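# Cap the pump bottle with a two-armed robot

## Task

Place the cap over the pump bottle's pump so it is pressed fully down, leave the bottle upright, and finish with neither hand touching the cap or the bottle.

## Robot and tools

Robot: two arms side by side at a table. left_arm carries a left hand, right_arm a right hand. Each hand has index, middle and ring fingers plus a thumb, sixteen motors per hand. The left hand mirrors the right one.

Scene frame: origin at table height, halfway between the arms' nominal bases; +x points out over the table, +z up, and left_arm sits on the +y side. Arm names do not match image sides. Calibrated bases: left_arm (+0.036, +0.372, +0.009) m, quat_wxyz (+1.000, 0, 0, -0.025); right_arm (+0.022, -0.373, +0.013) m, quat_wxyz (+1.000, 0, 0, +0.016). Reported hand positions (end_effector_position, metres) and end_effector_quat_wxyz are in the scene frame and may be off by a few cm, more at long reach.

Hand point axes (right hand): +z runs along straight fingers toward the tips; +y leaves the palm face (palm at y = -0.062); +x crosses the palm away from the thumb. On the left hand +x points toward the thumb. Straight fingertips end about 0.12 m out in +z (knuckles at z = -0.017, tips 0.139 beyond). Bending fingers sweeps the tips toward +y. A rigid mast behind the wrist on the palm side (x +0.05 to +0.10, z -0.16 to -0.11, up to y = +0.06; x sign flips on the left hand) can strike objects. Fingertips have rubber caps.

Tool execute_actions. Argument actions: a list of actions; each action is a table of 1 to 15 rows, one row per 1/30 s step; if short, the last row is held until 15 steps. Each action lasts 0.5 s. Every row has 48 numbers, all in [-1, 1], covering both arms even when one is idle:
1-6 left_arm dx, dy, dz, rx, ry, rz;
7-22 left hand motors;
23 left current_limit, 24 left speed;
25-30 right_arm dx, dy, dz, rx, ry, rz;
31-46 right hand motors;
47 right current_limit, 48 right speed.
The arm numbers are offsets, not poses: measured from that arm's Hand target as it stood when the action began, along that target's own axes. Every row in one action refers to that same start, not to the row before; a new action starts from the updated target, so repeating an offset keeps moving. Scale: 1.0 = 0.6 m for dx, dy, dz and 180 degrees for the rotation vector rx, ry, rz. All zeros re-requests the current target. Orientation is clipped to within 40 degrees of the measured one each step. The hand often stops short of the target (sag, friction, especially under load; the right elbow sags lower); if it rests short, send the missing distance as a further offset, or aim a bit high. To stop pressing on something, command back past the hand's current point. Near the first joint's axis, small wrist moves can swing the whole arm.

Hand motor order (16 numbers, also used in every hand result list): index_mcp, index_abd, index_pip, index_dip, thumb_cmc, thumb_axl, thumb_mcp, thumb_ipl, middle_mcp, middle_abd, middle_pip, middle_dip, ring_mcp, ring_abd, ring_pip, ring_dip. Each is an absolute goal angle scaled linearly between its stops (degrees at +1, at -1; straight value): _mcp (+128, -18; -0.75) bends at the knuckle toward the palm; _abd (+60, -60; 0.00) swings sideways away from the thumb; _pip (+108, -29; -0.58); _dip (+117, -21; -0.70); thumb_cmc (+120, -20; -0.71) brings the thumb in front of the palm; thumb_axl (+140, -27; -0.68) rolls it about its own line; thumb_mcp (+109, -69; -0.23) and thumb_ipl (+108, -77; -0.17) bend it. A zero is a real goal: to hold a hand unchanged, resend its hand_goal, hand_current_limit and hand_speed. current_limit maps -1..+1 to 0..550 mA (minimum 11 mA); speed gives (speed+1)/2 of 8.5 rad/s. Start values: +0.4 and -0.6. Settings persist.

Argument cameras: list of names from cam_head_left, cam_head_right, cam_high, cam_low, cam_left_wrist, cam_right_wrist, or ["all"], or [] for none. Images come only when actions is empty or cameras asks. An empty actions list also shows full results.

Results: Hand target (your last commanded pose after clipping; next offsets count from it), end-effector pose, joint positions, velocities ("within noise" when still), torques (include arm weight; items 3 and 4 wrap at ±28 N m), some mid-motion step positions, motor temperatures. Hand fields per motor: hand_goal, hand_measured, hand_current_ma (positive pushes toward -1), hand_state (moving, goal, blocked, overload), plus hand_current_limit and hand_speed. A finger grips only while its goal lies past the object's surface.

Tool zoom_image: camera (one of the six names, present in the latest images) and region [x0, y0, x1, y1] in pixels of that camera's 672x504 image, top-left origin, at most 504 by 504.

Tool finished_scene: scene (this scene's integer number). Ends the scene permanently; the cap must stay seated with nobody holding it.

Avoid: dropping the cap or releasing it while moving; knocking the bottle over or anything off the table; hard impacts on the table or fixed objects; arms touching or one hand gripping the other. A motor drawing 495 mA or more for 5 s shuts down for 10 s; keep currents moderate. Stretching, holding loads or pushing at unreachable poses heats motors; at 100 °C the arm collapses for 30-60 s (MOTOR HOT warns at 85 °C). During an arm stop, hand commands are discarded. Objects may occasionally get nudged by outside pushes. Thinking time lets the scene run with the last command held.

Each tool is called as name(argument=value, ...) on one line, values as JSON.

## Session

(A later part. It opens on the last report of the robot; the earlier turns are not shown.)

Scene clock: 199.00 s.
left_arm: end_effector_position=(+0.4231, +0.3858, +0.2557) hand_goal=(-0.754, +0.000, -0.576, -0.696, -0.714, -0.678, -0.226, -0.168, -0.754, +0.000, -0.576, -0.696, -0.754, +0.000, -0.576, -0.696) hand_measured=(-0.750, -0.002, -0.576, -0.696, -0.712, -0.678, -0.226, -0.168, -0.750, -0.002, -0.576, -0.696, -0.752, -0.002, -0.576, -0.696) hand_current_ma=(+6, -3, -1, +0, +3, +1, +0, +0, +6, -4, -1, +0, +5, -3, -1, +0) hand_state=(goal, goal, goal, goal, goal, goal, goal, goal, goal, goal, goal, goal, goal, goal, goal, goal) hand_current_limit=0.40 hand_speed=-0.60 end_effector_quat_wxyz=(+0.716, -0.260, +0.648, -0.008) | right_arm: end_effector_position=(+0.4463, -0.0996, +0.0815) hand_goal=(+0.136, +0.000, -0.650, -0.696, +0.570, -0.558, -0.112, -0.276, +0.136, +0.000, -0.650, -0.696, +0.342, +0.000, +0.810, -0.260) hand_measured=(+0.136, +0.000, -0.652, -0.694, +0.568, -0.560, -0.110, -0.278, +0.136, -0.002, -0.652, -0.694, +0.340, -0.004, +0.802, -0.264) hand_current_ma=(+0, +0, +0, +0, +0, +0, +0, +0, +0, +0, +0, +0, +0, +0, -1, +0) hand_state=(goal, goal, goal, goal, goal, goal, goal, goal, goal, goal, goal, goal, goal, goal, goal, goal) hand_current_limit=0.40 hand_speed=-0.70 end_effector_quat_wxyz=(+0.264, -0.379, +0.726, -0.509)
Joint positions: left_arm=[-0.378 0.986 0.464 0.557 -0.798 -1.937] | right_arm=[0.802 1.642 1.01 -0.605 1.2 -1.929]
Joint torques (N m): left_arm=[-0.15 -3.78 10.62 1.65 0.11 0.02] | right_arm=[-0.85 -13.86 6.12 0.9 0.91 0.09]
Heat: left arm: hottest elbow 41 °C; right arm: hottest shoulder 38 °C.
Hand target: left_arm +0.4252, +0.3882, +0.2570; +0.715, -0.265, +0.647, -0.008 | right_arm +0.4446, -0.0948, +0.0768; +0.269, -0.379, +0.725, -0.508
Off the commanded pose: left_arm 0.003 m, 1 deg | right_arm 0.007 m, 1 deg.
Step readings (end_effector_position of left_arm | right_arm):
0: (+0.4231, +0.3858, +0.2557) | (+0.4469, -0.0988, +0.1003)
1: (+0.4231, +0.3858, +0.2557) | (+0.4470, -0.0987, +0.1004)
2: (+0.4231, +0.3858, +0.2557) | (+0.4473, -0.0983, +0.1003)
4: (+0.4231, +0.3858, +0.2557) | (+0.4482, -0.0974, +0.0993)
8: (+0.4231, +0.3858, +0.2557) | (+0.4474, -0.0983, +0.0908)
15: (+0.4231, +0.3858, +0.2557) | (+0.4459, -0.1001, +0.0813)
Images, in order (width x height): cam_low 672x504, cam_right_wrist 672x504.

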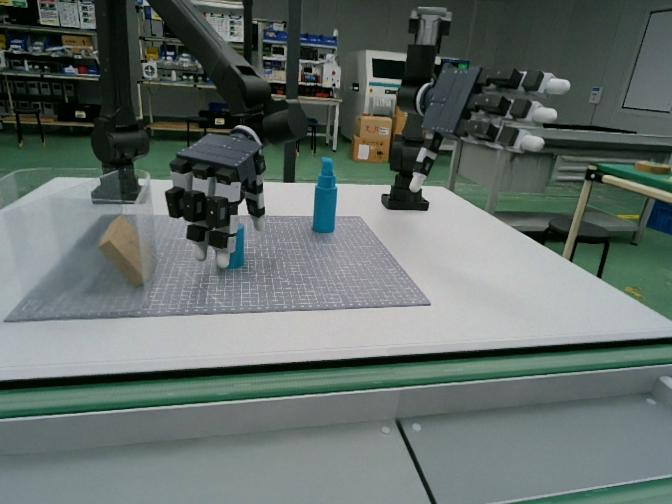

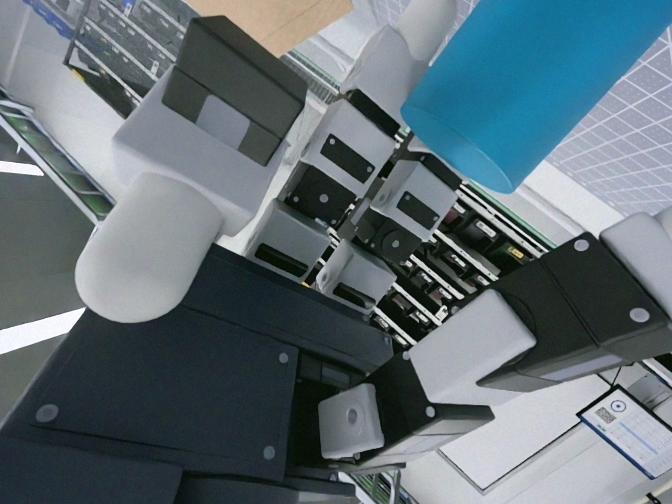

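execute_actions(actions=[[[0,0,0,0,0,0,-0.754,0,-0.576,-0.696,-0.714,-0.678,-0.226,-0.168,-0.754,0,-0.576,-0.696,-0.754,0,-0.576,-0.696,0.4,-0.6,0.0185,0.001,-0.003,0,0,0,0.2,0,-0.65,-0.696,0.571,-0.557,0.1,-0.384,0.2,0,-0.65,-0.696,0.342,0,0.81,-0.26,0.2,-0.8]]], cameras=["cam_low","cam_right_wrist","cam_high"])

zoom_image(camera="cam_low", region=[150, 130, 290, 290])

Scene clock: 202.63 s.
left_arm: end_effector_position=(+0.4231, +0.3858, +0.2557) hand_goal=(-0.754, +0.000, -0.576, -0.696, -0.714, -0.678, -0.226, -0.168, -0.754, +0.000, -0.576, -0.696, -0.754, +0.000, -0.576, -0.696) hand_measured=(-0.750, -0.002, -0.576, -0.696, -0.712, -0.678, -0.226, -0.168, -0.750, -0.002, -0.576, -0.696, -0.752, -0.002, -0.576, -0.696) hand_current_ma=(+6, -3, -1, +0, +3, +1, +0, +0, +6, -4, -1, +0, +5, -3, -1, +0) hand_state=(goal, goal, goal, goal, goal, goal, goal, goal, goal, goal, goal, goal, goal, goal, goal, goal) hand_current_limit=0.40 hand_speed=-0.60 end_effector_quat_wxyz=(+0.716, -0.260, +0.648, -0.008) | right_arm: end_effector_position=(+0.4420, -0.1058, +0.0750) hand_goal=(+0.200, +0.000, -0.650, -0.696, +0.570, -0.558, +0.100, -0.384, +0.200, +0.000, -0.650, -0.696, +0.342, +0.000, +0.810, -0.260) hand_measured=(+0.200, +0.000, -0.650, -0.694, +0.568, -0.560, +0.098, -0.382, +0.200, -0.002, -0.652, -0.694, +0.340, -0.004, +0.802, -0.264) hand_current_ma=(+0, +0, +0, +0, +0, +0, +0, +0, +0, +0, +0, +0, +0, +0, -1, +0) hand_state=(goal, goal, goal, goal, goal, goal, goal, goal, goal, goal, goal, goal, goal, goal, goal, goal) hand_current_limit=0.20 hand_speed=-0.80 end_effector_quat_wxyz=(+0.262, -0.378, +0.725, -0.512)
Joint positions: left_arm=[-0.378 0.986 0.464 0.557 -0.798 -1.937] | right_arm=[0.802 1.642 0.987 -0.596 1.207 -1.92]
Joint torques (N m): left_arm=[-0.67 -3.08 10.58 1.74 0.08 0.03] | right_arm=[-0.79 -15.5 5.35 0.79 0.7 0.03]
Heat: left arm: hottest elbow 41 °C; right arm: hottest shoulder 38 °C.
Hand target: left_arm +0.4252, +0.3882, +0.2570; +0.715, -0.265, +0.647, -0.008 | right_arm +0.4368, -0.1028, +0.0769; +0.269, -0.379, +0.725, -0.508
Off the commanded pose: left_arm 0.003 m, 1 deg | right_arm 0.006 m, 1 deg.
Step readings (end_effector_position of left_arm | right_arm):
0: (+0.4231, +0.3858, +0.2557) | (+0.4463, -0.0996, +0.0815)
1: (+0.4231, +0.3858, +0.2557) | (+0.4463, -0.0996, +0.0815)
2: (+0.4231, +0.3858, +0.2557) | (+0.4461, -0.0999, +0.0812)
4: (+0.4231, +0.3858, +0.2557) | (+0.4448, -0.1014, +0.0791)
8: (+0.4231, +0.3858, +0.2557) | (+0.4417, -0.1061, +0.0751)
15: (+0.4231, +0.3858, +0.2557) | (+0.4420, -0.1057, +0.0752)
Images, in order (width x height): cam_high 672x504, cam_low 672x504, cam_right_wrist 672x504.

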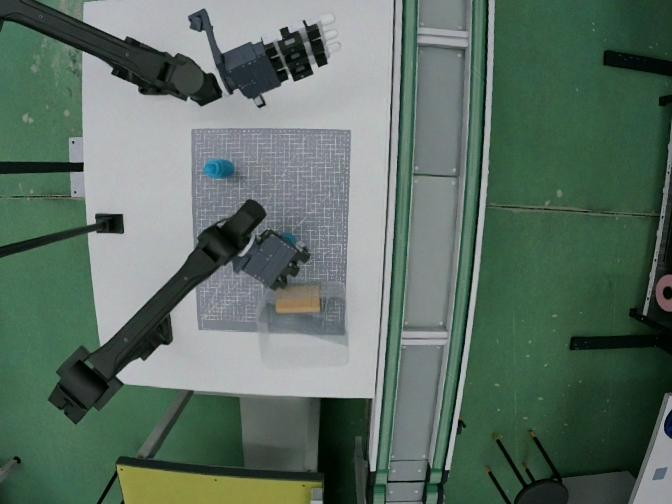

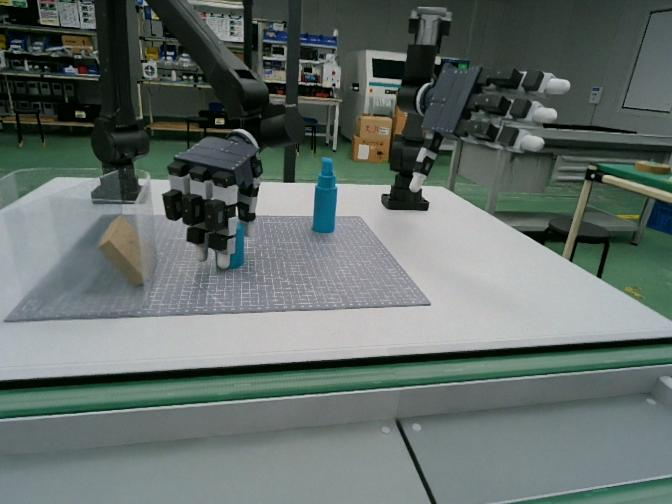

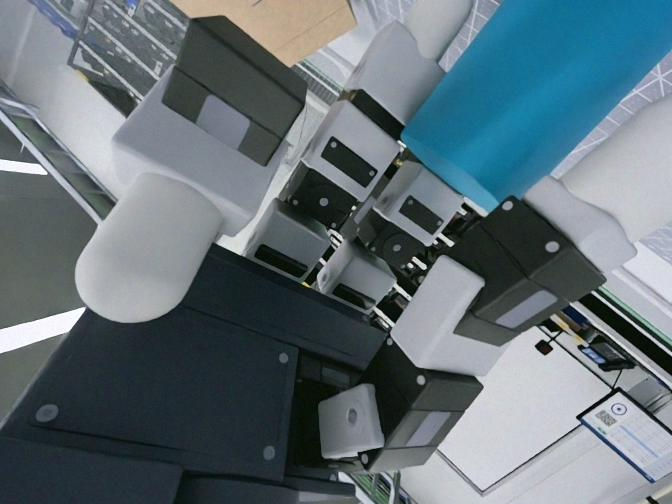

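Scaled by 3.150 from the camera's 672x504 image, which has a finer 960x720 frame.

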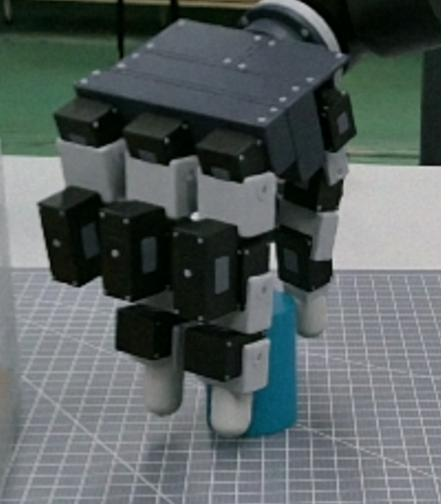

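execute_actions(actions=[[[0,0,0,0,0,0,-0.754,0,-0.576,-0.696,-0.714,-0.678,-0.226,-0.168,-0.754,0,-0.576,-0.696,-0.754,0,-0.576,-0.696,0.4,-0.6,0,0,0,0,0,0,0.30,0,-0.65,-0.696,0.571,-0.557,0.24,-0.384,0.30,0,-0.65,-0.696,0.342,0,0.81,-0.26,0.0,-0.9]]], cameras=["cam_low","cam_right_wrist"])

zoom_image(camera="cam_low", region=[150, 130, 290, 290])

Scene clock: 204.73 s.
left_arm: end_effector_position=(+0.4231, +0.3858, +0.2557) hand_goal=(-0.754, +0.000, -0.576, -0.696, -0.714, -0.678, -0.226, -0.168, -0.754, +0.000, -0.576, -0.696, -0.754, +0.000, -0.576, -0.696) hand_measured=(-0.750, -0.002, -0.576, -0.696, -0.712, -0.678, -0.226, -0.168, -0.750, -0.002, -0.576, -0.696, -0.752, -0.002, -0.576, -0.696) hand_current_ma=(+6, -3, -1, +0, +3, +1, +0, +0, +6, -4, -1, +0, +5, -3, -1, +0) hand_state=(goal, goal, goal, goal, goal, goal, goal, goal, goal, goal, goal, goal, goal, goal, goal, goal) hand_current_limit=0.40 hand_speed=-0.60 end_effector_quat_wxyz=(+0.716, -0.260, +0.648, -0.008) | right_arm: end_effector_position=(+0.4413, -0.1065, +0.0742) hand_goal=(+0.300, +0.000, -0.650, -0.696, +0.570, -0.558, +0.240, -0.384, +0.300, +0.000, -0.650, -0.696, +0.342, +0.000, +0.810, -0.260) hand_measured=(+0.268, +0.000, -0.658, -0.694, +0.568, -0.560, +0.170, -0.394, +0.294, -0.002, -0.652, -0.694, +0.340, -0.004, +0.802, -0.264) hand_current_ma=(-17, +0, -1, +0, +0, +0, -115, -2, -1, +0, +0, +0, +0, +0, -1, +0) hand_state=(blocked, goal, goal, goal, goal, goal, blocked, goal, goal, goal, goal, goal, goal, goal, goal, goal) hand_current_limit=0.00 hand_speed=-0.90 end_effector_quat_wxyz=(+0.261, -0.378, +0.725, -0.513)
Joint positions: left_arm=[-0.378 0.986 0.464 0.557 -0.798 -1.937] | right_arm=[0.802 1.642 0.985 -0.596 1.207 -1.919]
Joint torques (N m): left_arm=[-0.5 -3.66 10.56 1.81 0.13 0.03] | right_arm=[-0.79 -15.62 5.46 0.8 0.68 0.03]
Heat: left arm: hottest elbow 41 °C; right arm: hottest shoulder 38 °C.
Hand target: left_arm +0.4252, +0.3882, +0.2570; +0.715, -0.265, +0.647, -0.008 | right_arm +0.4368, -0.1027, +0.0769; +0.269, -0.379, +0.725, -0.508
Off the commanded pose: left_arm 0.003 m, 1 deg | right_arm 0.006 m, 1 deg.
Step readings (end_effector_position of left_arm | right_arm):
0: (+0.4231, +0.3858, +0.2557) | (+0.4420, -0.1058, +0.0750)
1: (+0.4231, +0.3858, +0.2557) | (+0.4420, -0.1058, +0.0750)
2: (+0.4231, +0.3858, +0.2557) | (+0.4420, -0.1058, +0.0750)
4: (+0.4231, +0.3858, +0.2557) | (+0.4420, -0.1058, +0.0750)
8: (+0.4231, +0.3858, +0.2557) | (+0.4414, -0.1064, +0.0743)
15: (+0.4231, +0.3858, +0.2557) | (+0.4413, -0.1065, +0.0742)
Images, in order (width x height): cam_low 672x504, cam_right_wrist 672x504.

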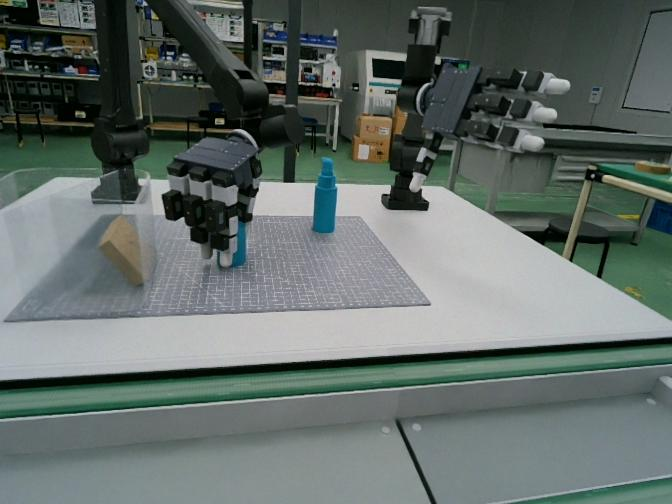

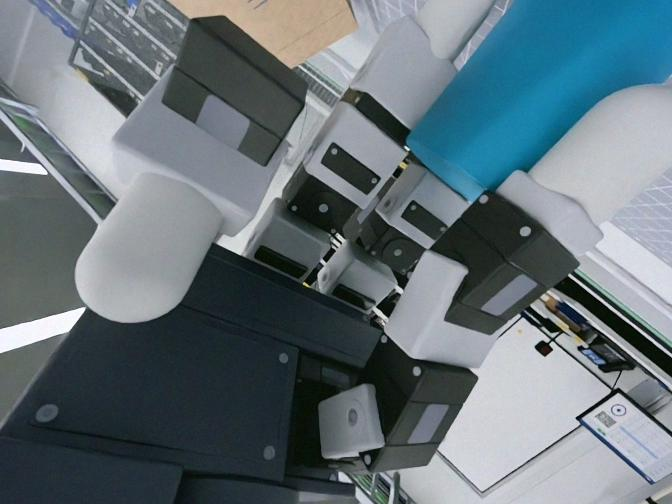

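Scaled by 3.150 from the camera's 672x504 image, which has a finer 960x720 frame.

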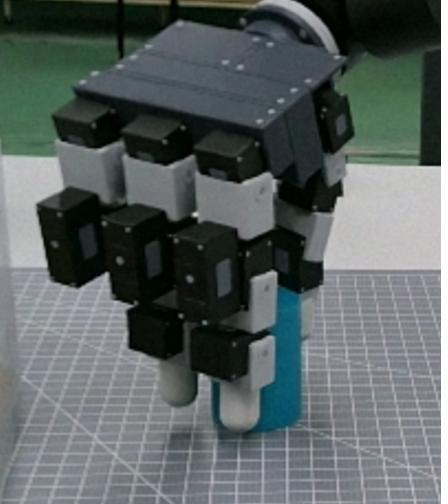

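execute_actions(actions=[[[0,0,0,0,0,0,-0.754,0,-0.576,-0.696,-0.714,-0.678,-0.226,-0.168,-0.754,0,-0.576,-0.696,-0.754,0,-0.576,-0.696,0.4,-0.6,0,0,0,0,0,0,0.268,0.03,-0.65,-0.696,0.571,-0.557,0.17,-0.384,0.2,-0.13,-0.65,-0.696,0.342,0,0.81,-0.26,0.0,-0.7]],[[0,0,0,0,0,0,-0.754,0,-0.576,-0.696,-0.714,-0.678,-0.226,-0.168,-0.754,0,-0.576,-0.696,-0.754,0,-0.576,-0.696,0.4,-0.6,0,0,0,0,0,0,0.45,0.03,-0.65,-0.696,0.571,-0.557,0.34,-0.384,0.45,-0.13,-0.65,-0.696,0.342,0,0.81,-0.26,0.0,-0.8]]], cameras=["cam_low","cam_right_wrist","cam_high"])

zoom_image(camera="cam_low", region=[150, 130, 290, 290])

Scene clock: 208.20 s.
left_arm: end_effector_position=(+0.4231, +0.3858, +0.2557) hand_goal=(-0.754, +0.000, -0.576, -0.696, -0.714, -0.678, -0.226, -0.168, -0.754, +0.000, -0.576, -0.696, -0.754, +0.000, -0.576, -0.696) hand_measured=(-0.750, -0.002, -0.576, -0.696, -0.712, -0.678, -0.226, -0.168, -0.750, -0.002, -0.576, -0.696, -0.752, -0.002, -0.576, -0.696) hand_current_ma=(+6, -3, -1, +0, +3, +1, +0, +0, +6, -4, -1, +0, +5, -3, -1, +0) hand_state=(goal, goal, goal, goal, goal, goal, goal, goal, goal, goal, goal, goal, goal, goal, goal, goal) hand_current_limit=0.40 hand_speed=-0.60 end_effector_quat_wxyz=(+0.716, -0.260, +0.648, -0.008) | right_arm: end_effector_position=(+0.4413, -0.1065, +0.0741) hand_goal=(+0.450, +0.030, -0.650, -0.696, +0.570, -0.558, +0.340, -0.384, +0.450, -0.130, -0.650, -0.696, +0.342, +0.000, +0.810, -0.260) hand_measured=(+0.290, +0.028, -0.676, -0.694, +0.564, -0.558, +0.172, -0.408, +0.304, -0.126, -0.688, -0.704, +0.340, -0.004, +0.802, -0.264) hand_current_ma=(-275, +0, -10, +0, -1, +0, -275, -16, -275, +0, -21, -1, +0, +0, -1, +0) hand_state=(blocked, goal, blocked, goal, goal, goal, blocked, blocked, blocked, goal, blocked, goal, goal, goal, goal, goal) hand_current_limit=0.00 hand_speed=-0.80 end_effector_quat_wxyz=(+0.261, -0.379, +0.725, -0.512)
Joint positions: left_arm=[-0.378 0.986 0.464 0.557 -0.798 -1.937] | right_arm=[0.802 1.642 0.985 -0.596 1.206 -1.919]
Joint torques (N m): left_arm=[-0.38 -3.43 10.58 1.8 0.08 0.03] | right_arm=[-0.85 -15.56 5.46 0.8 0.69 0.02]
Heat: left arm: hottest elbow 41 °C; right arm: hottest shoulder 37 °C.
Hand target: left_arm +0.4252, +0.3882, +0.2570; +0.715, -0.265, +0.647, -0.008 | right_arm +0.4368, -0.1027, +0.0769; +0.269, -0.379, +0.725, -0.508
Off the commanded pose: left_arm 0.003 m, 1 deg | right_arm 0.006 m, 1 deg.
Step readings (end_effector_position of left_arm | right_arm):
0: (+0.4231, +0.3858, +0.2557) | (+0.4413, -0.1065, +0.0742)
1: (+0.4231, +0.3858, +0.2557) | (+0.4413, -0.1065, +0.0742)
2: (+0.4231, +0.3858, +0.2557) | (+0.4413, -0.1065, +0.0741)
4: (+0.4231, +0.3858, +0.2557) | (+0.4413, -0.1065, +0.0741)
8: (+0.4231, +0.3858, +0.2557) | (+0.4412, -0.1064, +0.0741)
15: (+0.4231, +0.3858, +0.2557) | (+0.4412, -0.1064, +0.0741)
16: (+0.4231, +0.3858, +0.2557) | (+0.4412, -0.1064, +0.0741)
17: (+0.4231, +0.3858, +0.2557) | (+0.4412, -0.1064, +0.0741)
19: (+0.4231, +0.3858, +0.2557) | (+0.4412, -0.1064, +0.0741)
23: (+0.4231, +0.3858, +0.2557) | (+0.4412, -0.1064, +0.0741)
30: (+0.4231, +0.3858, +0.2557) | (+0.4413, -0.1065, +0.0741)
Images, in order (width x height): cam_high 672x504, cam_low 672x504, cam_right_wrist 672x504.

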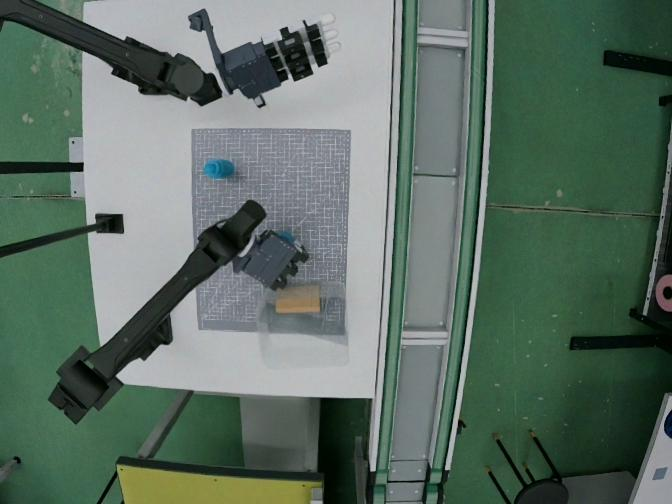

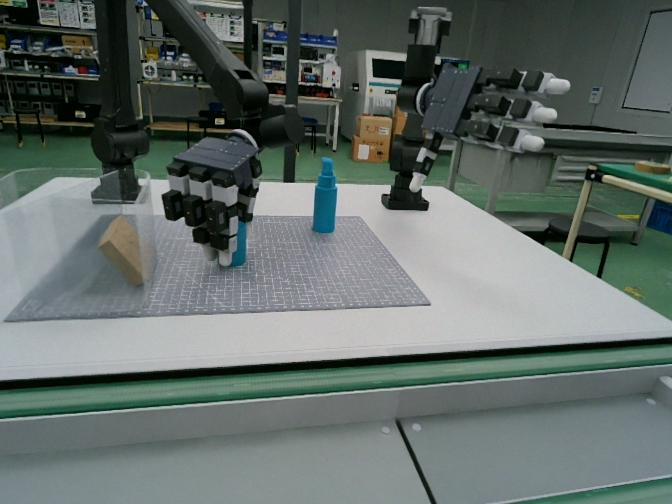

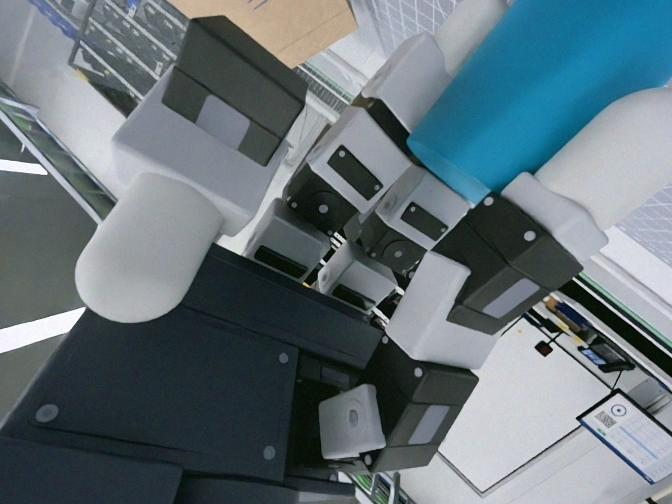

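Scaled by 3.150 from the camera's 672x504 image, which has a finer 960x720 frame.

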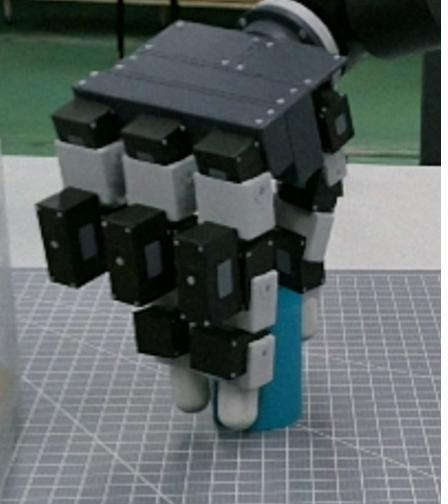

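execute_actions(actions=[[[0,0,0,0,0,0,-0.754,0,-0.576,-0.696,-0.714,-0.678,-0.226,-0.168,-0.754,0,-0.576,-0.696,-0.754,0,-0.576,-0.696,0.4,-0.6,-0.008,-0.096,-0.029,0,0,0,0.45,0.03,-0.65,-0.696,0.571,-0.557,0.34,-0.384,0.45,-0.13,-0.65,-0.696,0.342,0,0.81,-0.26,0.0,-0.8]]], cameras=["cam_low","cam_right_wrist"])

zoom_image(camera="cam_low", region=[150, 110, 290, 290])

Scene clock: 210.13 s.
left_arm: end_effector_position=(+0.4231, +0.3858, +0.2557) hand_goal=(-0.754, +0.000, -0.576, -0.696, -0.714, -0.678, -0.226, -0.168, -0.754, +0.000, -0.576, -0.696, -0.754, +0.000, -0.576, -0.696) hand_measured=(-0.750, -0.002, -0.576, -0.696, -0.712, -0.678, -0.226, -0.168, -0.750, -0.002, -0.576, -0.696, -0.752, -0.002, -0.576, -0.696) hand_current_ma=(+6, -3, -1, +0, +3, +1, +0, +0, +6, -4, -1, +0, +5, -3, -1, +0) hand_state=(goal, goal, goal, goal, goal, goal, goal, goal, goal, goal, goal, goal, goal, goal, goal, goal) hand_current_limit=0.40 hand_speed=-0.60 end_effector_quat_wxyz=(+0.716, -0.260, +0.648, -0.008) | right_arm: end_effector_position=(+0.4274, -0.1204, +0.1081) hand_goal=(+0.450, +0.030, -0.650, -0.696, +0.570, -0.558, +0.340, -0.384, +0.450, -0.130, -0.650, -0.696, +0.342, +0.000, +0.810, -0.260) hand_measured=(+0.294, +0.028, -0.676, -0.694, +0.556, -0.558, +0.172, -0.410, +0.308, -0.126, -0.690, -0.706, +0.340, -0.004, +0.802, -0.264) hand_current_ma=(-275, +0, -10, +0, -3, +0, -275, -19, -275, +0, -22, -1, +0, +0, -1, +0) hand_state=(blocked, goal, blocked, goal, goal, goal, blocked, blocked, blocked, goal, blocked, goal, goal, goal, goal, goal) hand_current_limit=0.00 hand_speed=-0.80 end_effector_quat_wxyz=(+0.243, -0.396, +0.719, -0.517)
Joint positions: left_arm=[-0.378 0.986 0.464 0.557 -0.798 -1.937] | right_arm=[0.802 1.556 0.996 -0.726 1.2 -1.939]
Joint torques (N m): left_arm=[-0.56 -3.72 10.59 1.77 0.1 0.06] | right_arm=[-1.61 -14.8 10.84 0.1 0.85 0]
Heat: left arm: hottest elbow 41 °C; right arm: hottest shoulder 37 °C.
Hand target: left_arm +0.4252, +0.3882, +0.2570; +0.715, -0.265, +0.647, -0.008 | right_arm +0.4420, -0.1009, +0.1371; +0.269, -0.379, +0.725, -0.508
Off the commanded pose: left_arm 0.003 m, 1 deg | right_arm 0.038 m, 4 deg.
Step readings (end_effector_position of left_arm | right_arm):
0: (+0.4231, +0.3858, +0.2557) | (+0.4413, -0.1065, +0.0741)
1: (+0.4231, +0.3858, +0.2557) | (+0.4413, -0.1065, +0.0741)
2: (+0.4231, +0.3858, +0.2557) | (+0.4407, -0.1068, +0.0746)
4: (+0.4231, +0.3858, +0.2557) | (+0.4365, -0.1104, +0.0773)
8: (+0.4231, +0.3858, +0.2557) | (+0.4305, -0.1170, +0.0931)
15: (+0.4231, +0.3858, +0.2557) | (+0.4288, -0.1189, +0.1085)
Images, in order (width x height): cam_low 672x504, cam_right_wrist 672x504.

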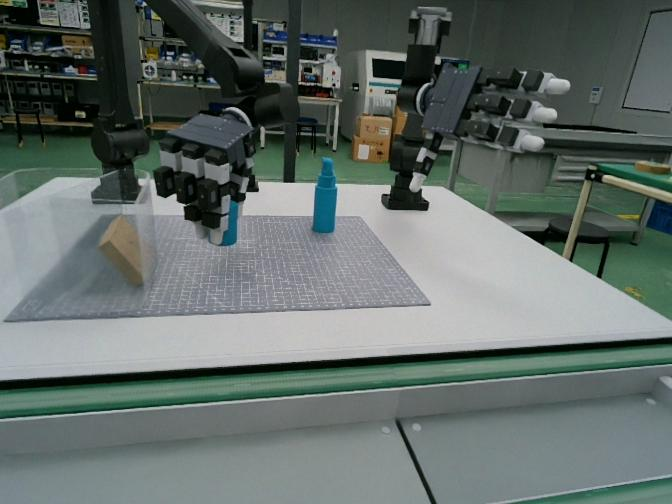

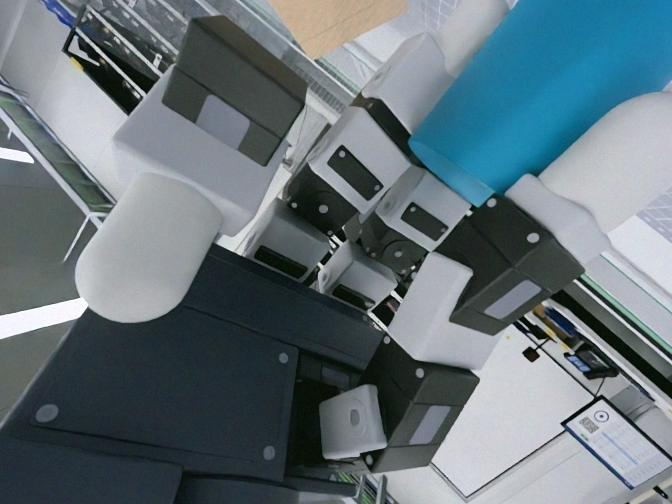

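Scaled by 2.800 from the camera's 672x504 image, which has a finer 960x720 frame.

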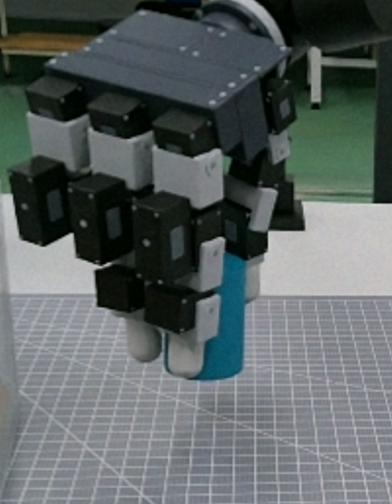

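execute_actions(actions=[[[0,0,0,0,0,0,-0.754,0,-0.576,-0.696,-0.714,-0.678,-0.226,-0.168,-0.754,0,-0.576,-0.696,-0.754,0,-0.576,-0.696,0.4,-0.6,-0.001,-0.125,-0.045,0,0,0,0.45,0.03,-0.65,-0.696,0.571,-0.557,0.34,-0.384,0.45,-0.13,-0.65,-0.696,0.342,0,0.81,-0.26,0.0,-0.8]],[[0,0,0,0,0,0,-0.754,0,-0.576,-0.696,-0.714,-0.678,-0.226,-0.168,-0.754,0,-0.576,-0.696,-0.754,0,-0.576,-0.696,0.4,-0.6,-0.0,-0.095,-0.035,0,0,0,0.45,0.03,-0.65,-0.696,0.571,-0.557,0.34,-0.384,0.45,-0.13,-0.65,-0.696,0.342,0,0.81,-0.26,0.0,-0.8]]], cameras=["cam_low","cam_right_wrist"])

zoom_image(camera="cam_low", region=[150, 50, 290, 250])

Scene clock: 213.07 s.
left_arm: end_effector_position=(+0.4231, +0.3858, +0.2557) hand_goal=(-0.754, +0.000, -0.576, -0.696, -0.714, -0.678, -0.226, -0.168, -0.754, +0.000, -0.576, -0.696, -0.754, +0.000, -0.576, -0.696) hand_measured=(-0.750, -0.002, -0.576, -0.696, -0.712, -0.678, -0.226, -0.168, -0.750, -0.002, -0.576, -0.696, -0.752, -0.002, -0.576, -0.696) hand_current_ma=(+6, -3, -1, +0, +3, +1, +0, +0, +6, -4, -1, +0, +5, -3, -1, +0) hand_state=(goal, goal, goal, goal, goal, goal, goal, goal, goal, goal, goal, goal, goal, goal, goal, goal) hand_current_limit=0.40 hand_speed=-0.60 end_effector_quat_wxyz=(+0.716, -0.260, +0.648, -0.008) | right_arm: end_effector_position=(+0.4310, -0.1160, +0.2443) hand_goal=(+0.450, +0.030, -0.650, -0.696, +0.570, -0.558, +0.340, -0.384, +0.450, -0.130, -0.650, -0.696, +0.342, +0.000, +0.810, -0.260) hand_measured=(+0.294, +0.028, -0.676, -0.694, +0.556, -0.558, +0.172, -0.410, +0.308, -0.126, -0.690, -0.706, +0.340, -0.004, +0.802, -0.264) hand_current_ma=(-275, +0, -10, +0, -3, +0, -275, -19, -275, +0, -22, -1, +0, +0, -1, +0) hand_state=(blocked, goal, blocked, goal, goal, goal, blocked, blocked, blocked, goal, blocked, goal, goal, goal, goal, goal) hand_current_limit=0.00 hand_speed=-0.80 end_effector_quat_wxyz=(+0.240, -0.400, +0.718, -0.517)
Joint positions: left_arm=[-0.378 0.986 0.464 0.557 -0.798 -1.937] | right_arm=[0.802 1.437 1.25 -1.098 1.197 -1.949]
Joint torques (N m): left_arm=[-0.67 -3.49 10.56 1.81 0.12 0.03] | right_arm=[-1.26 -13.86 12.49 -0.01 0.92 0.09]
Heat: left arm: hottest elbow 41 °C; right arm: hottest shoulder 38 °C.
Hand target: left_arm +0.4252, +0.3882, +0.2570; +0.715, -0.265, +0.647, -0.008 | right_arm +0.4418, -0.1008, +0.2774; +0.269, -0.379, +0.725, -0.508
Off the commanded pose: left_arm 0.003 m, 1 deg | right_arm 0.038 m, 4 deg.
Step readings (end_effector_position of left_arm | right_arm):
0: (+0.4231, +0.3858, +0.2557) | (+0.4274, -0.1204, +0.1081)
1: (+0.4231, +0.3858, +0.2557) | (+0.4273, -0.1205, +0.1081)
2: (+0.4231, +0.3858, +0.2557) | (+0.4266, -0.1211, +0.1093)
4: (+0.4231, +0.3858, +0.2557) | (+0.4241, -0.1234, +0.1171)
8: (+0.4231, +0.3858, +0.2557) | (+0.4258, -0.1216, +0.1540)
15: (+0.4231, +0.3858, +0.2557) | (+0.4331, -0.1140, +0.1972)
16: (+0.4231, +0.3858, +0.2557) | (+0.4325, -0.1147, +0.1972)
17: (+0.4231, +0.3858, +0.2557) | (+0.4311, -0.1162, +0.1975)
19: (+0.4231, +0.3858, +0.2557) | (+0.4283, -0.1190, +0.2010)
23: (+0.4231, +0.3858, +0.2557) | (+0.4302, -0.1169, +0.2204)
30: (+0.4231, +0.3858, +0.2557) | (+0.4326, -0.1142, +0.2445)
Images, in order (width x height): cam_low 672x504, cam_right_wrist 672x504.

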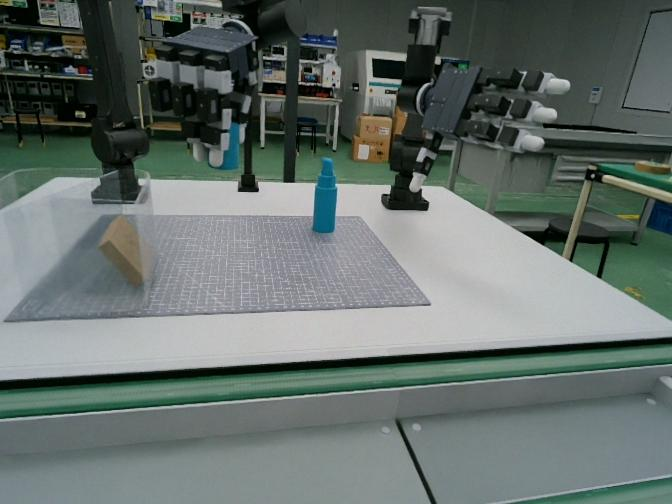

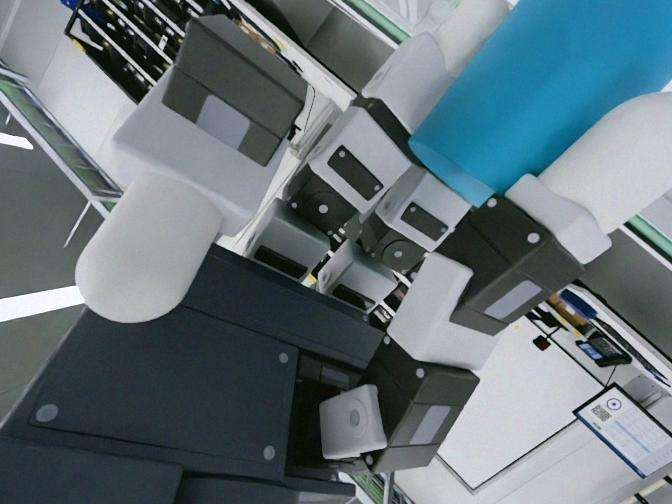

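Scaled by 2.520 from the camera's 672x504 image, which has a finer 960x720 frame.

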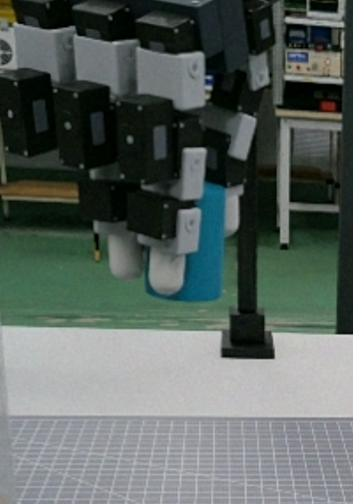

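execute_actions(actions=[[[0,0,0,0,0,0,-0.754,0,-0.576,-0.696,-0.714,-0.678,-0.226,-0.168,-0.754,0,-0.576,-0.696,-0.754,0,-0.576,-0.696,0.4,-0.6,-0.0458,0.0163,-0.1328,-0.0002,-0.0487,-0.0177,0.45,0.03,-0.65,-0.696,0.571,-0.557,0.34,-0.384,0.45,-0.13,-0.65,-0.696,0.342,0,0.81,-0.26,0.0,-0.8]],[[0,0,0,0,0,0,-0.754,0,-0.576,-0.696,-0.714,-0.678,-0.226,-0.168,-0.754,0,-0.576,-0.696,-0.754,0,-0.576,-0.696,0.4,-0.6,-0.0662,0.0415,-0.1142,-0.0002,-0.0487,-0.0177,0.45,0.03,-0.65,-0.696,0.571,-0.557,0.34,-0.384,0.45,-0.13,-0.65,-0.696,0.342,0,0.81,-0.26,0.0,-0.8]],[[0,0,0,0,0,0,-0.754,0,-0.576,-0.696,-0.714,-0.678,-0.226,-0.168,-0.754,0,-0.576,-0.696,-0.754,0,-0.576,-0.696,0.4,-0.6,-0.0852,0.0375,-0.1025,-0.0002,-0.0487,-0.0177,0.45,0.03,-0.65,-0.696,0.571,-0.557,0.34,-0.384,0.45,-0.13,-0.65,-0.696,0.342,0,0.81,-0.26,0.0,-0.8]]], cameras=["cam_low","cam_high","cam_head_left","cam_right_wrist"])

Scene clock: 222.83 s.
left_arm: end_effector_position=(+0.4231, +0.3858, +0.2557) hand_goal=(-0.754, +0.000, -0.576, -0.696, -0.714, -0.678, -0.226, -0.168, -0.754, +0.000, -0.576, -0.696, -0.754, +0.000, -0.576, -0.696) hand_measured=(-0.750, -0.002, -0.576, -0.696, -0.712, -0.678, -0.226, -0.168, -0.750, -0.002, -0.576, -0.696, -0.752, -0.002, -0.576, -0.696) hand_current_ma=(+6, -3, -1, +0, +3, +1, +0, +0, +6, -4, -1, +0, +5, -3, -1, +0) hand_state=(goal, goal, goal, goal, goal, goal, goal, goal, goal, goal, goal, goal, goal, goal, goal, goal) hand_current_limit=0.40 hand_speed=-0.60 end_effector_quat_wxyz=(+0.716, -0.260, +0.648, -0.008) | right_arm: end_effector_position=(+0.2840, +0.0810, +0.2685) hand_goal=(+0.450, +0.030, -0.650, -0.696, +0.570, -0.558, +0.340, -0.384, +0.450, -0.130, -0.650, -0.696, +0.342, +0.000, +0.810, -0.260) hand_measured=(+0.294, +0.028, -0.678, -0.694, +0.554, -0.558, +0.172, -0.412, +0.310, -0.126, -0.690, -0.706, +0.340, -0.004, +0.802, -0.264) hand_current_ma=(-275, +0, -11, +0, -4, +0, -275, -21, -275, +0, -24, -2, +0, +0, -1, +0) hand_state=(blocked, goal, blocked, goal, goal, goal, blocked, blocked, blocked, goal, blocked, goal, goal, goal, goal, goal) hand_current_limit=0.00 hand_speed=-0.80 end_effector_quat_wxyz=(+0.362, -0.561, +0.601, -0.440)
Joint positions: left_arm=[-0.378 0.986 0.464 0.557 -0.798 -1.937] | right_arm=[1.263 1.51 1.388 -1.082 1.184 -2.026]
Joint torques (N m): left_arm=[-0.44 -3.31 10.67 1.76 0.09 0.04] | right_arm=[-2.55 -13.57 12.85 1.02 0.88 -0.15]
Heat: left arm: hottest elbow 41 °C; right arm: hottest shoulder 38 °C.
Hand target: left_arm +0.4252, +0.3882, +0.2570; +0.715, -0.265, +0.647, -0.008 | right_arm +0.2950, +0.1004, +0.2955; -0.384, +0.544, -0.612, +0.428
Off the commanded pose: left_arm 0.003 m, 1 deg | right_arm 0.035 m, 4 deg.
Step readings (end_effector_position of left_arm | right_arm):
0: (+0.4231, +0.3858, +0.2557) | (+0.4310, -0.1159, +0.2443)
1: (+0.4231, +0.3858, +0.2557) | (+0.4308, -0.1158, +0.2442)
2: (+0.4231, +0.3858, +0.2557) | (+0.4298, -0.1147, +0.2443)
4: (+0.4231, +0.3858, +0.2557) | (+0.4225, -0.1049, +0.2451)
8: (+0.4231, +0.3858, +0.2557) | (+0.3964, -0.0678, +0.2500)
15: (+0.4231, +0.3858, +0.2557) | (+0.3811, -0.0448, +0.2621)
16: (+0.4231, +0.3858, +0.2557) | (+0.3812, -0.0448, +0.2627)
17: (+0.4231, +0.3858, +0.2557) | (+0.3807, -0.0438, +0.2633)
19: (+0.4231, +0.3858, +0.2557) | (+0.3752, -0.0373, +0.2642)
23: (+0.4231, +0.3858, +0.2557) | (+0.3474, -0.0072, +0.2677)
30: (+0.4231, +0.3858, +0.2557) | (+0.3309, +0.0160, +0.2725)
31: (+0.4231, +0.3858, +0.2557) | (+0.3311, +0.0162, +0.2722)
32: (+0.4231, +0.3858, +0.2557) | (+0.3305, +0.0176, +0.2718)
34: (+0.4231, +0.3858, +0.2557) | (+0.3271, +0.0258, +0.2715)
38: (+0.4231, +0.3858, +0.2557) | (+0.3019, +0.0590, +0.2705)
45: (+0.4231, +0.3858, +0.2557) | (+0.2832, +0.0811, +0.2675)
Images, in order (width x height): cam_head_left 672x504, cam_high 672x504, cam_low 672x504, cam_right_wrist 672x504.

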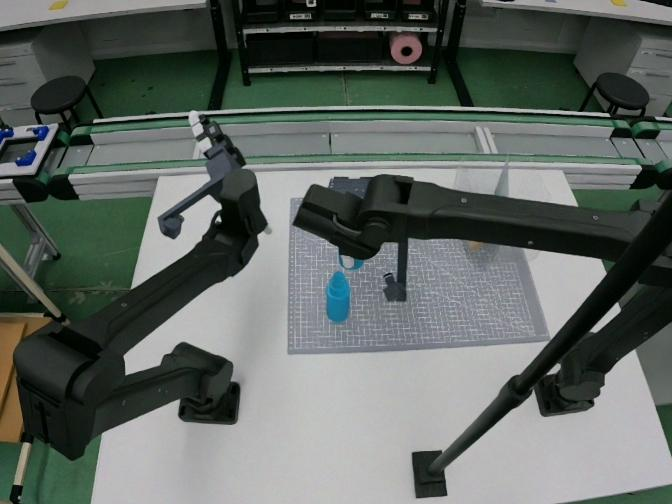

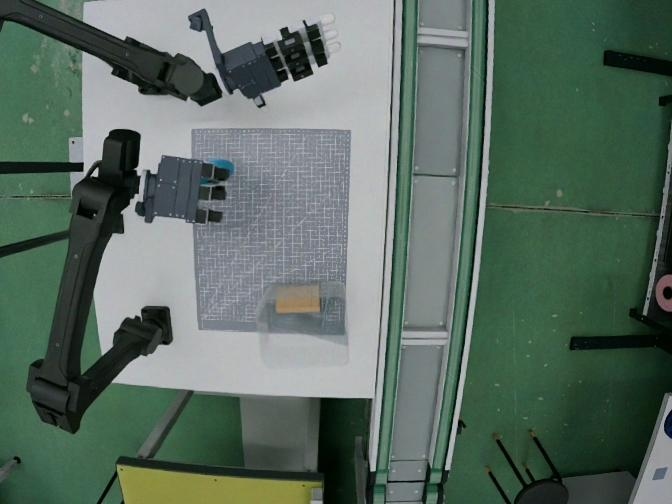

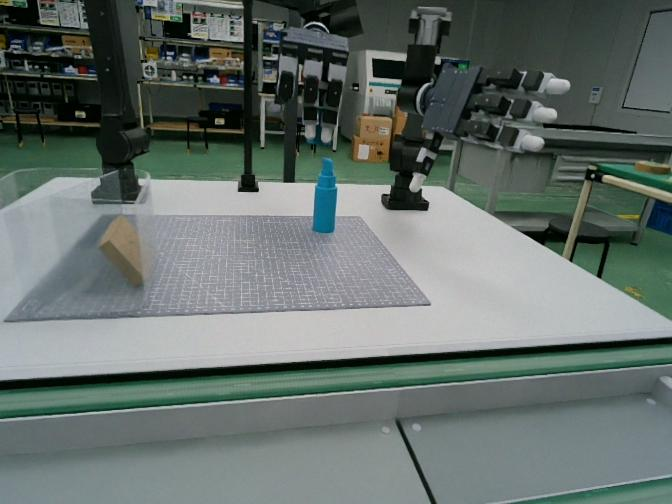

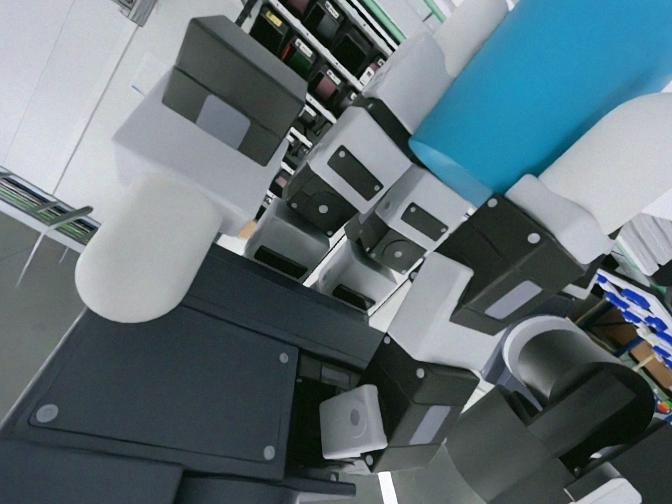

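zoom_image(camera="cam_low", region=[260, 50, 400, 250])

zoom_image(camera="cam_head_left", region=[280, 200, 420, 340])

zoom_image(camera="cam_high", region=[130, 120, 270, 250])

Scaled by 2.520 from the camera's 672x504 image, which has a finer 960x720 frame.

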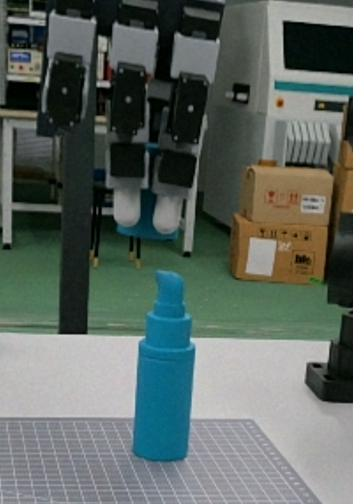

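Scaled by 3.600 from the camera's 672x504 image, which has a finer 960x720 frame.

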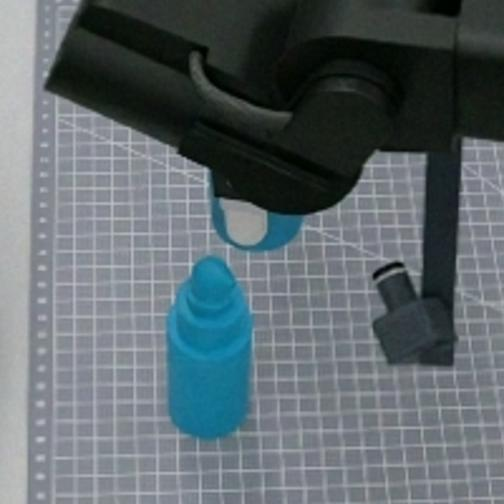

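Scaled by 3.600 from the camera's 672x504 image, which has a finer 960x720 frame.

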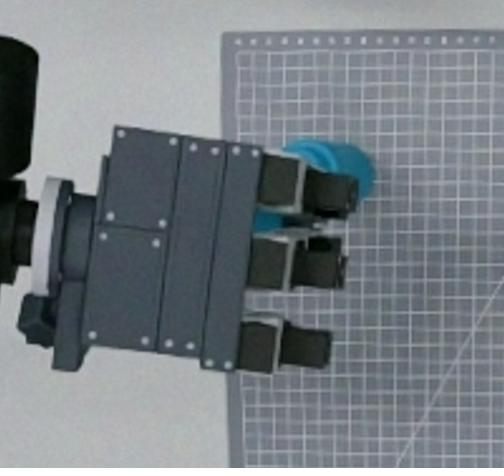

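zoom_image(camera="cam_high", region=[180, 140, 250, 200])

zoom_image(camera="cam_low", region=[290, 90, 360, 240])

zoom_image(camera="cam_head_right", region=[280, 200, 420, 340])

Scaled by 7.200 from the camera's 672x504 image, which has a finer 960x720 frame.

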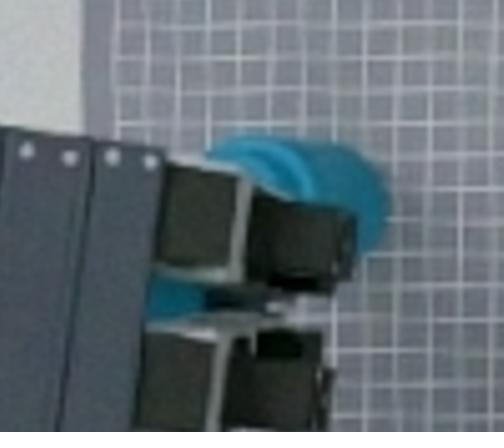

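Scaled by 3.360 from the camera's 672x504 image, which has a finer 960x720 frame.

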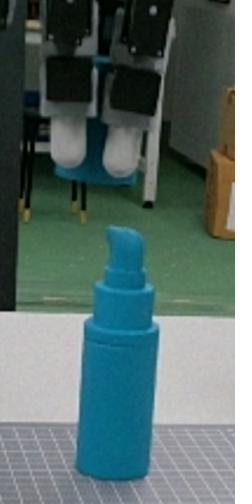

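This scene's latest camera images include none from cam_head_right. They are from: cam_head_left, cam_high, cam_low, cam_right_wrist. cam_head_right's image comes with the result of a call that names it in "cameras".

execute_actions(actions=[], cameras=["cam_left_wrist","cam_head_right"])

zoom_image(camera="cam_head_right", region=[280, 200, 420, 340])

Scene clock: 237.17 s.
left_arm: end_effector_position=(+0.4231, +0.3858, +0.2557) hand_goal=(-0.754, +0.000, -0.576, -0.696, -0.714, -0.678, -0.226, -0.168, -0.754, +0.000, -0.576, -0.696, -0.754, +0.000, -0.576, -0.696) hand_measured=(-0.750, -0.002, -0.576, -0.696, -0.712, -0.678, -0.226, -0.168, -0.750, -0.002, -0.576, -0.696, -0.752, -0.002, -0.576, -0.696) hand_current_ma=(+6, -3, -1, +0, +3, +1, +0, +0, +6, -4, -1, +0, +5, -3, -1, +0) hand_state=(goal, goal, goal, goal, goal, goal, goal, goal, goal, goal, goal, goal, goal, goal, goal, goal) hand_current_limit=0.40 hand_speed=-0.60 end_effector_quat_wxyz=(+0.716, -0.260, +0.648, -0.008) | right_arm: end_effector_position=(+0.2840, +0.0809, +0.2685) hand_goal=(+0.450, +0.030, -0.650, -0.696, +0.570, -0.558, +0.340, -0.384, +0.450, -0.130, -0.650, -0.696, +0.342, +0.000, +0.810, -0.260) hand_measured=(+0.294, +0.028, -0.678, -0.694, +0.554, -0.558, +0.172, -0.412, +0.310, -0.126, -0.690, -0.706, +0.340, -0.004, +0.802, -0.264) hand_current_ma=(-275, +0, -11, +0, -4, +0, -275, -21, -275, +0, -24, -2, +0, +0, -1, +0) hand_state=(blocked, goal, blocked, goal, goal, goal, blocked, blocked, blocked, goal, blocked, goal, goal, goal, goal, goal) hand_current_limit=0.00 hand_speed=-0.80 end_effector_quat_wxyz=(+0.362, -0.561, +0.601, -0.440)
Joint positions: left_arm=[-0.378 0.986 0.464 0.557 -0.798 -1.937] | right_arm=[1.263 1.51 1.388 -1.082 1.184 -2.027]
Joint velocities: within noise
Joint torques (N m): left_arm=[-0.21 -3.72 10.65 1.65 0.1 0.04] | right_arm=[-2.43 -13.57 12.83 1.02 0.88 -0.1]
Motor temperatures (°C): left_arm=[29 39 41 30 27 26] | right_arm=[31 37 40 31 29 29]
Heat: left arm: hottest elbow 41 °C; right arm: hottest elbow 40 °C.
Hand target: left_arm +0.4252, +0.3882, +0.2570; +0.715, -0.265, +0.647, -0.008 | right_arm +0.2950, +0.1004, +0.2955; -0.383, +0.544, -0.612, +0.428
Off the commanded pose: left_arm 0.003 m, 1 deg | right_arm 0.035 m, 4 deg.
Images, in order (width x height): cam_head_right 672x504, cam_left_wrist 672x504.

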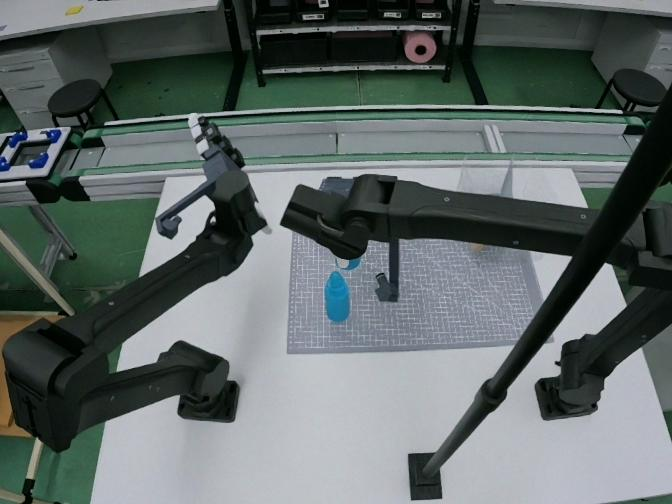

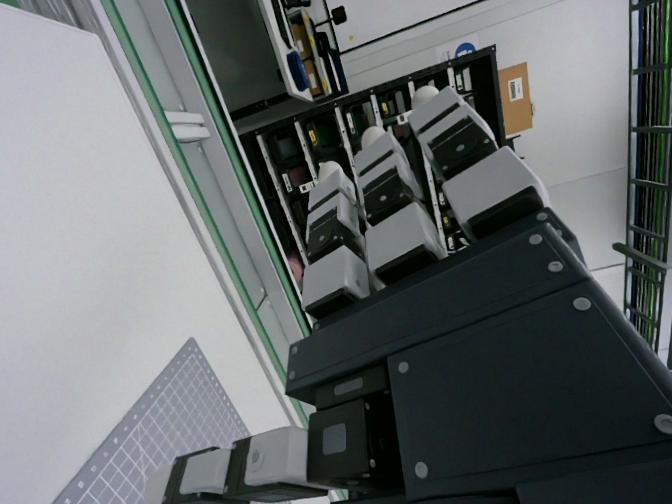

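Scaled by 3.600 from the camera's 672x504 image, which has a finer 960x720 frame.

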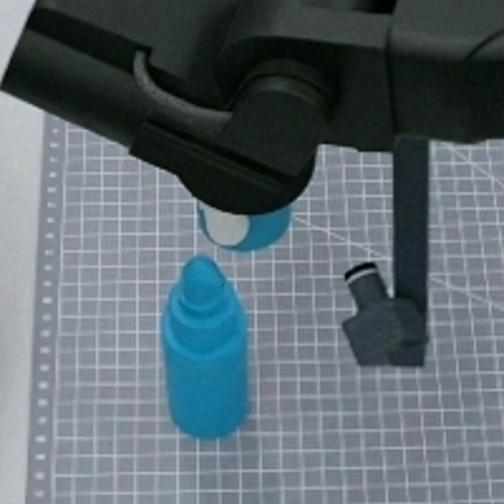

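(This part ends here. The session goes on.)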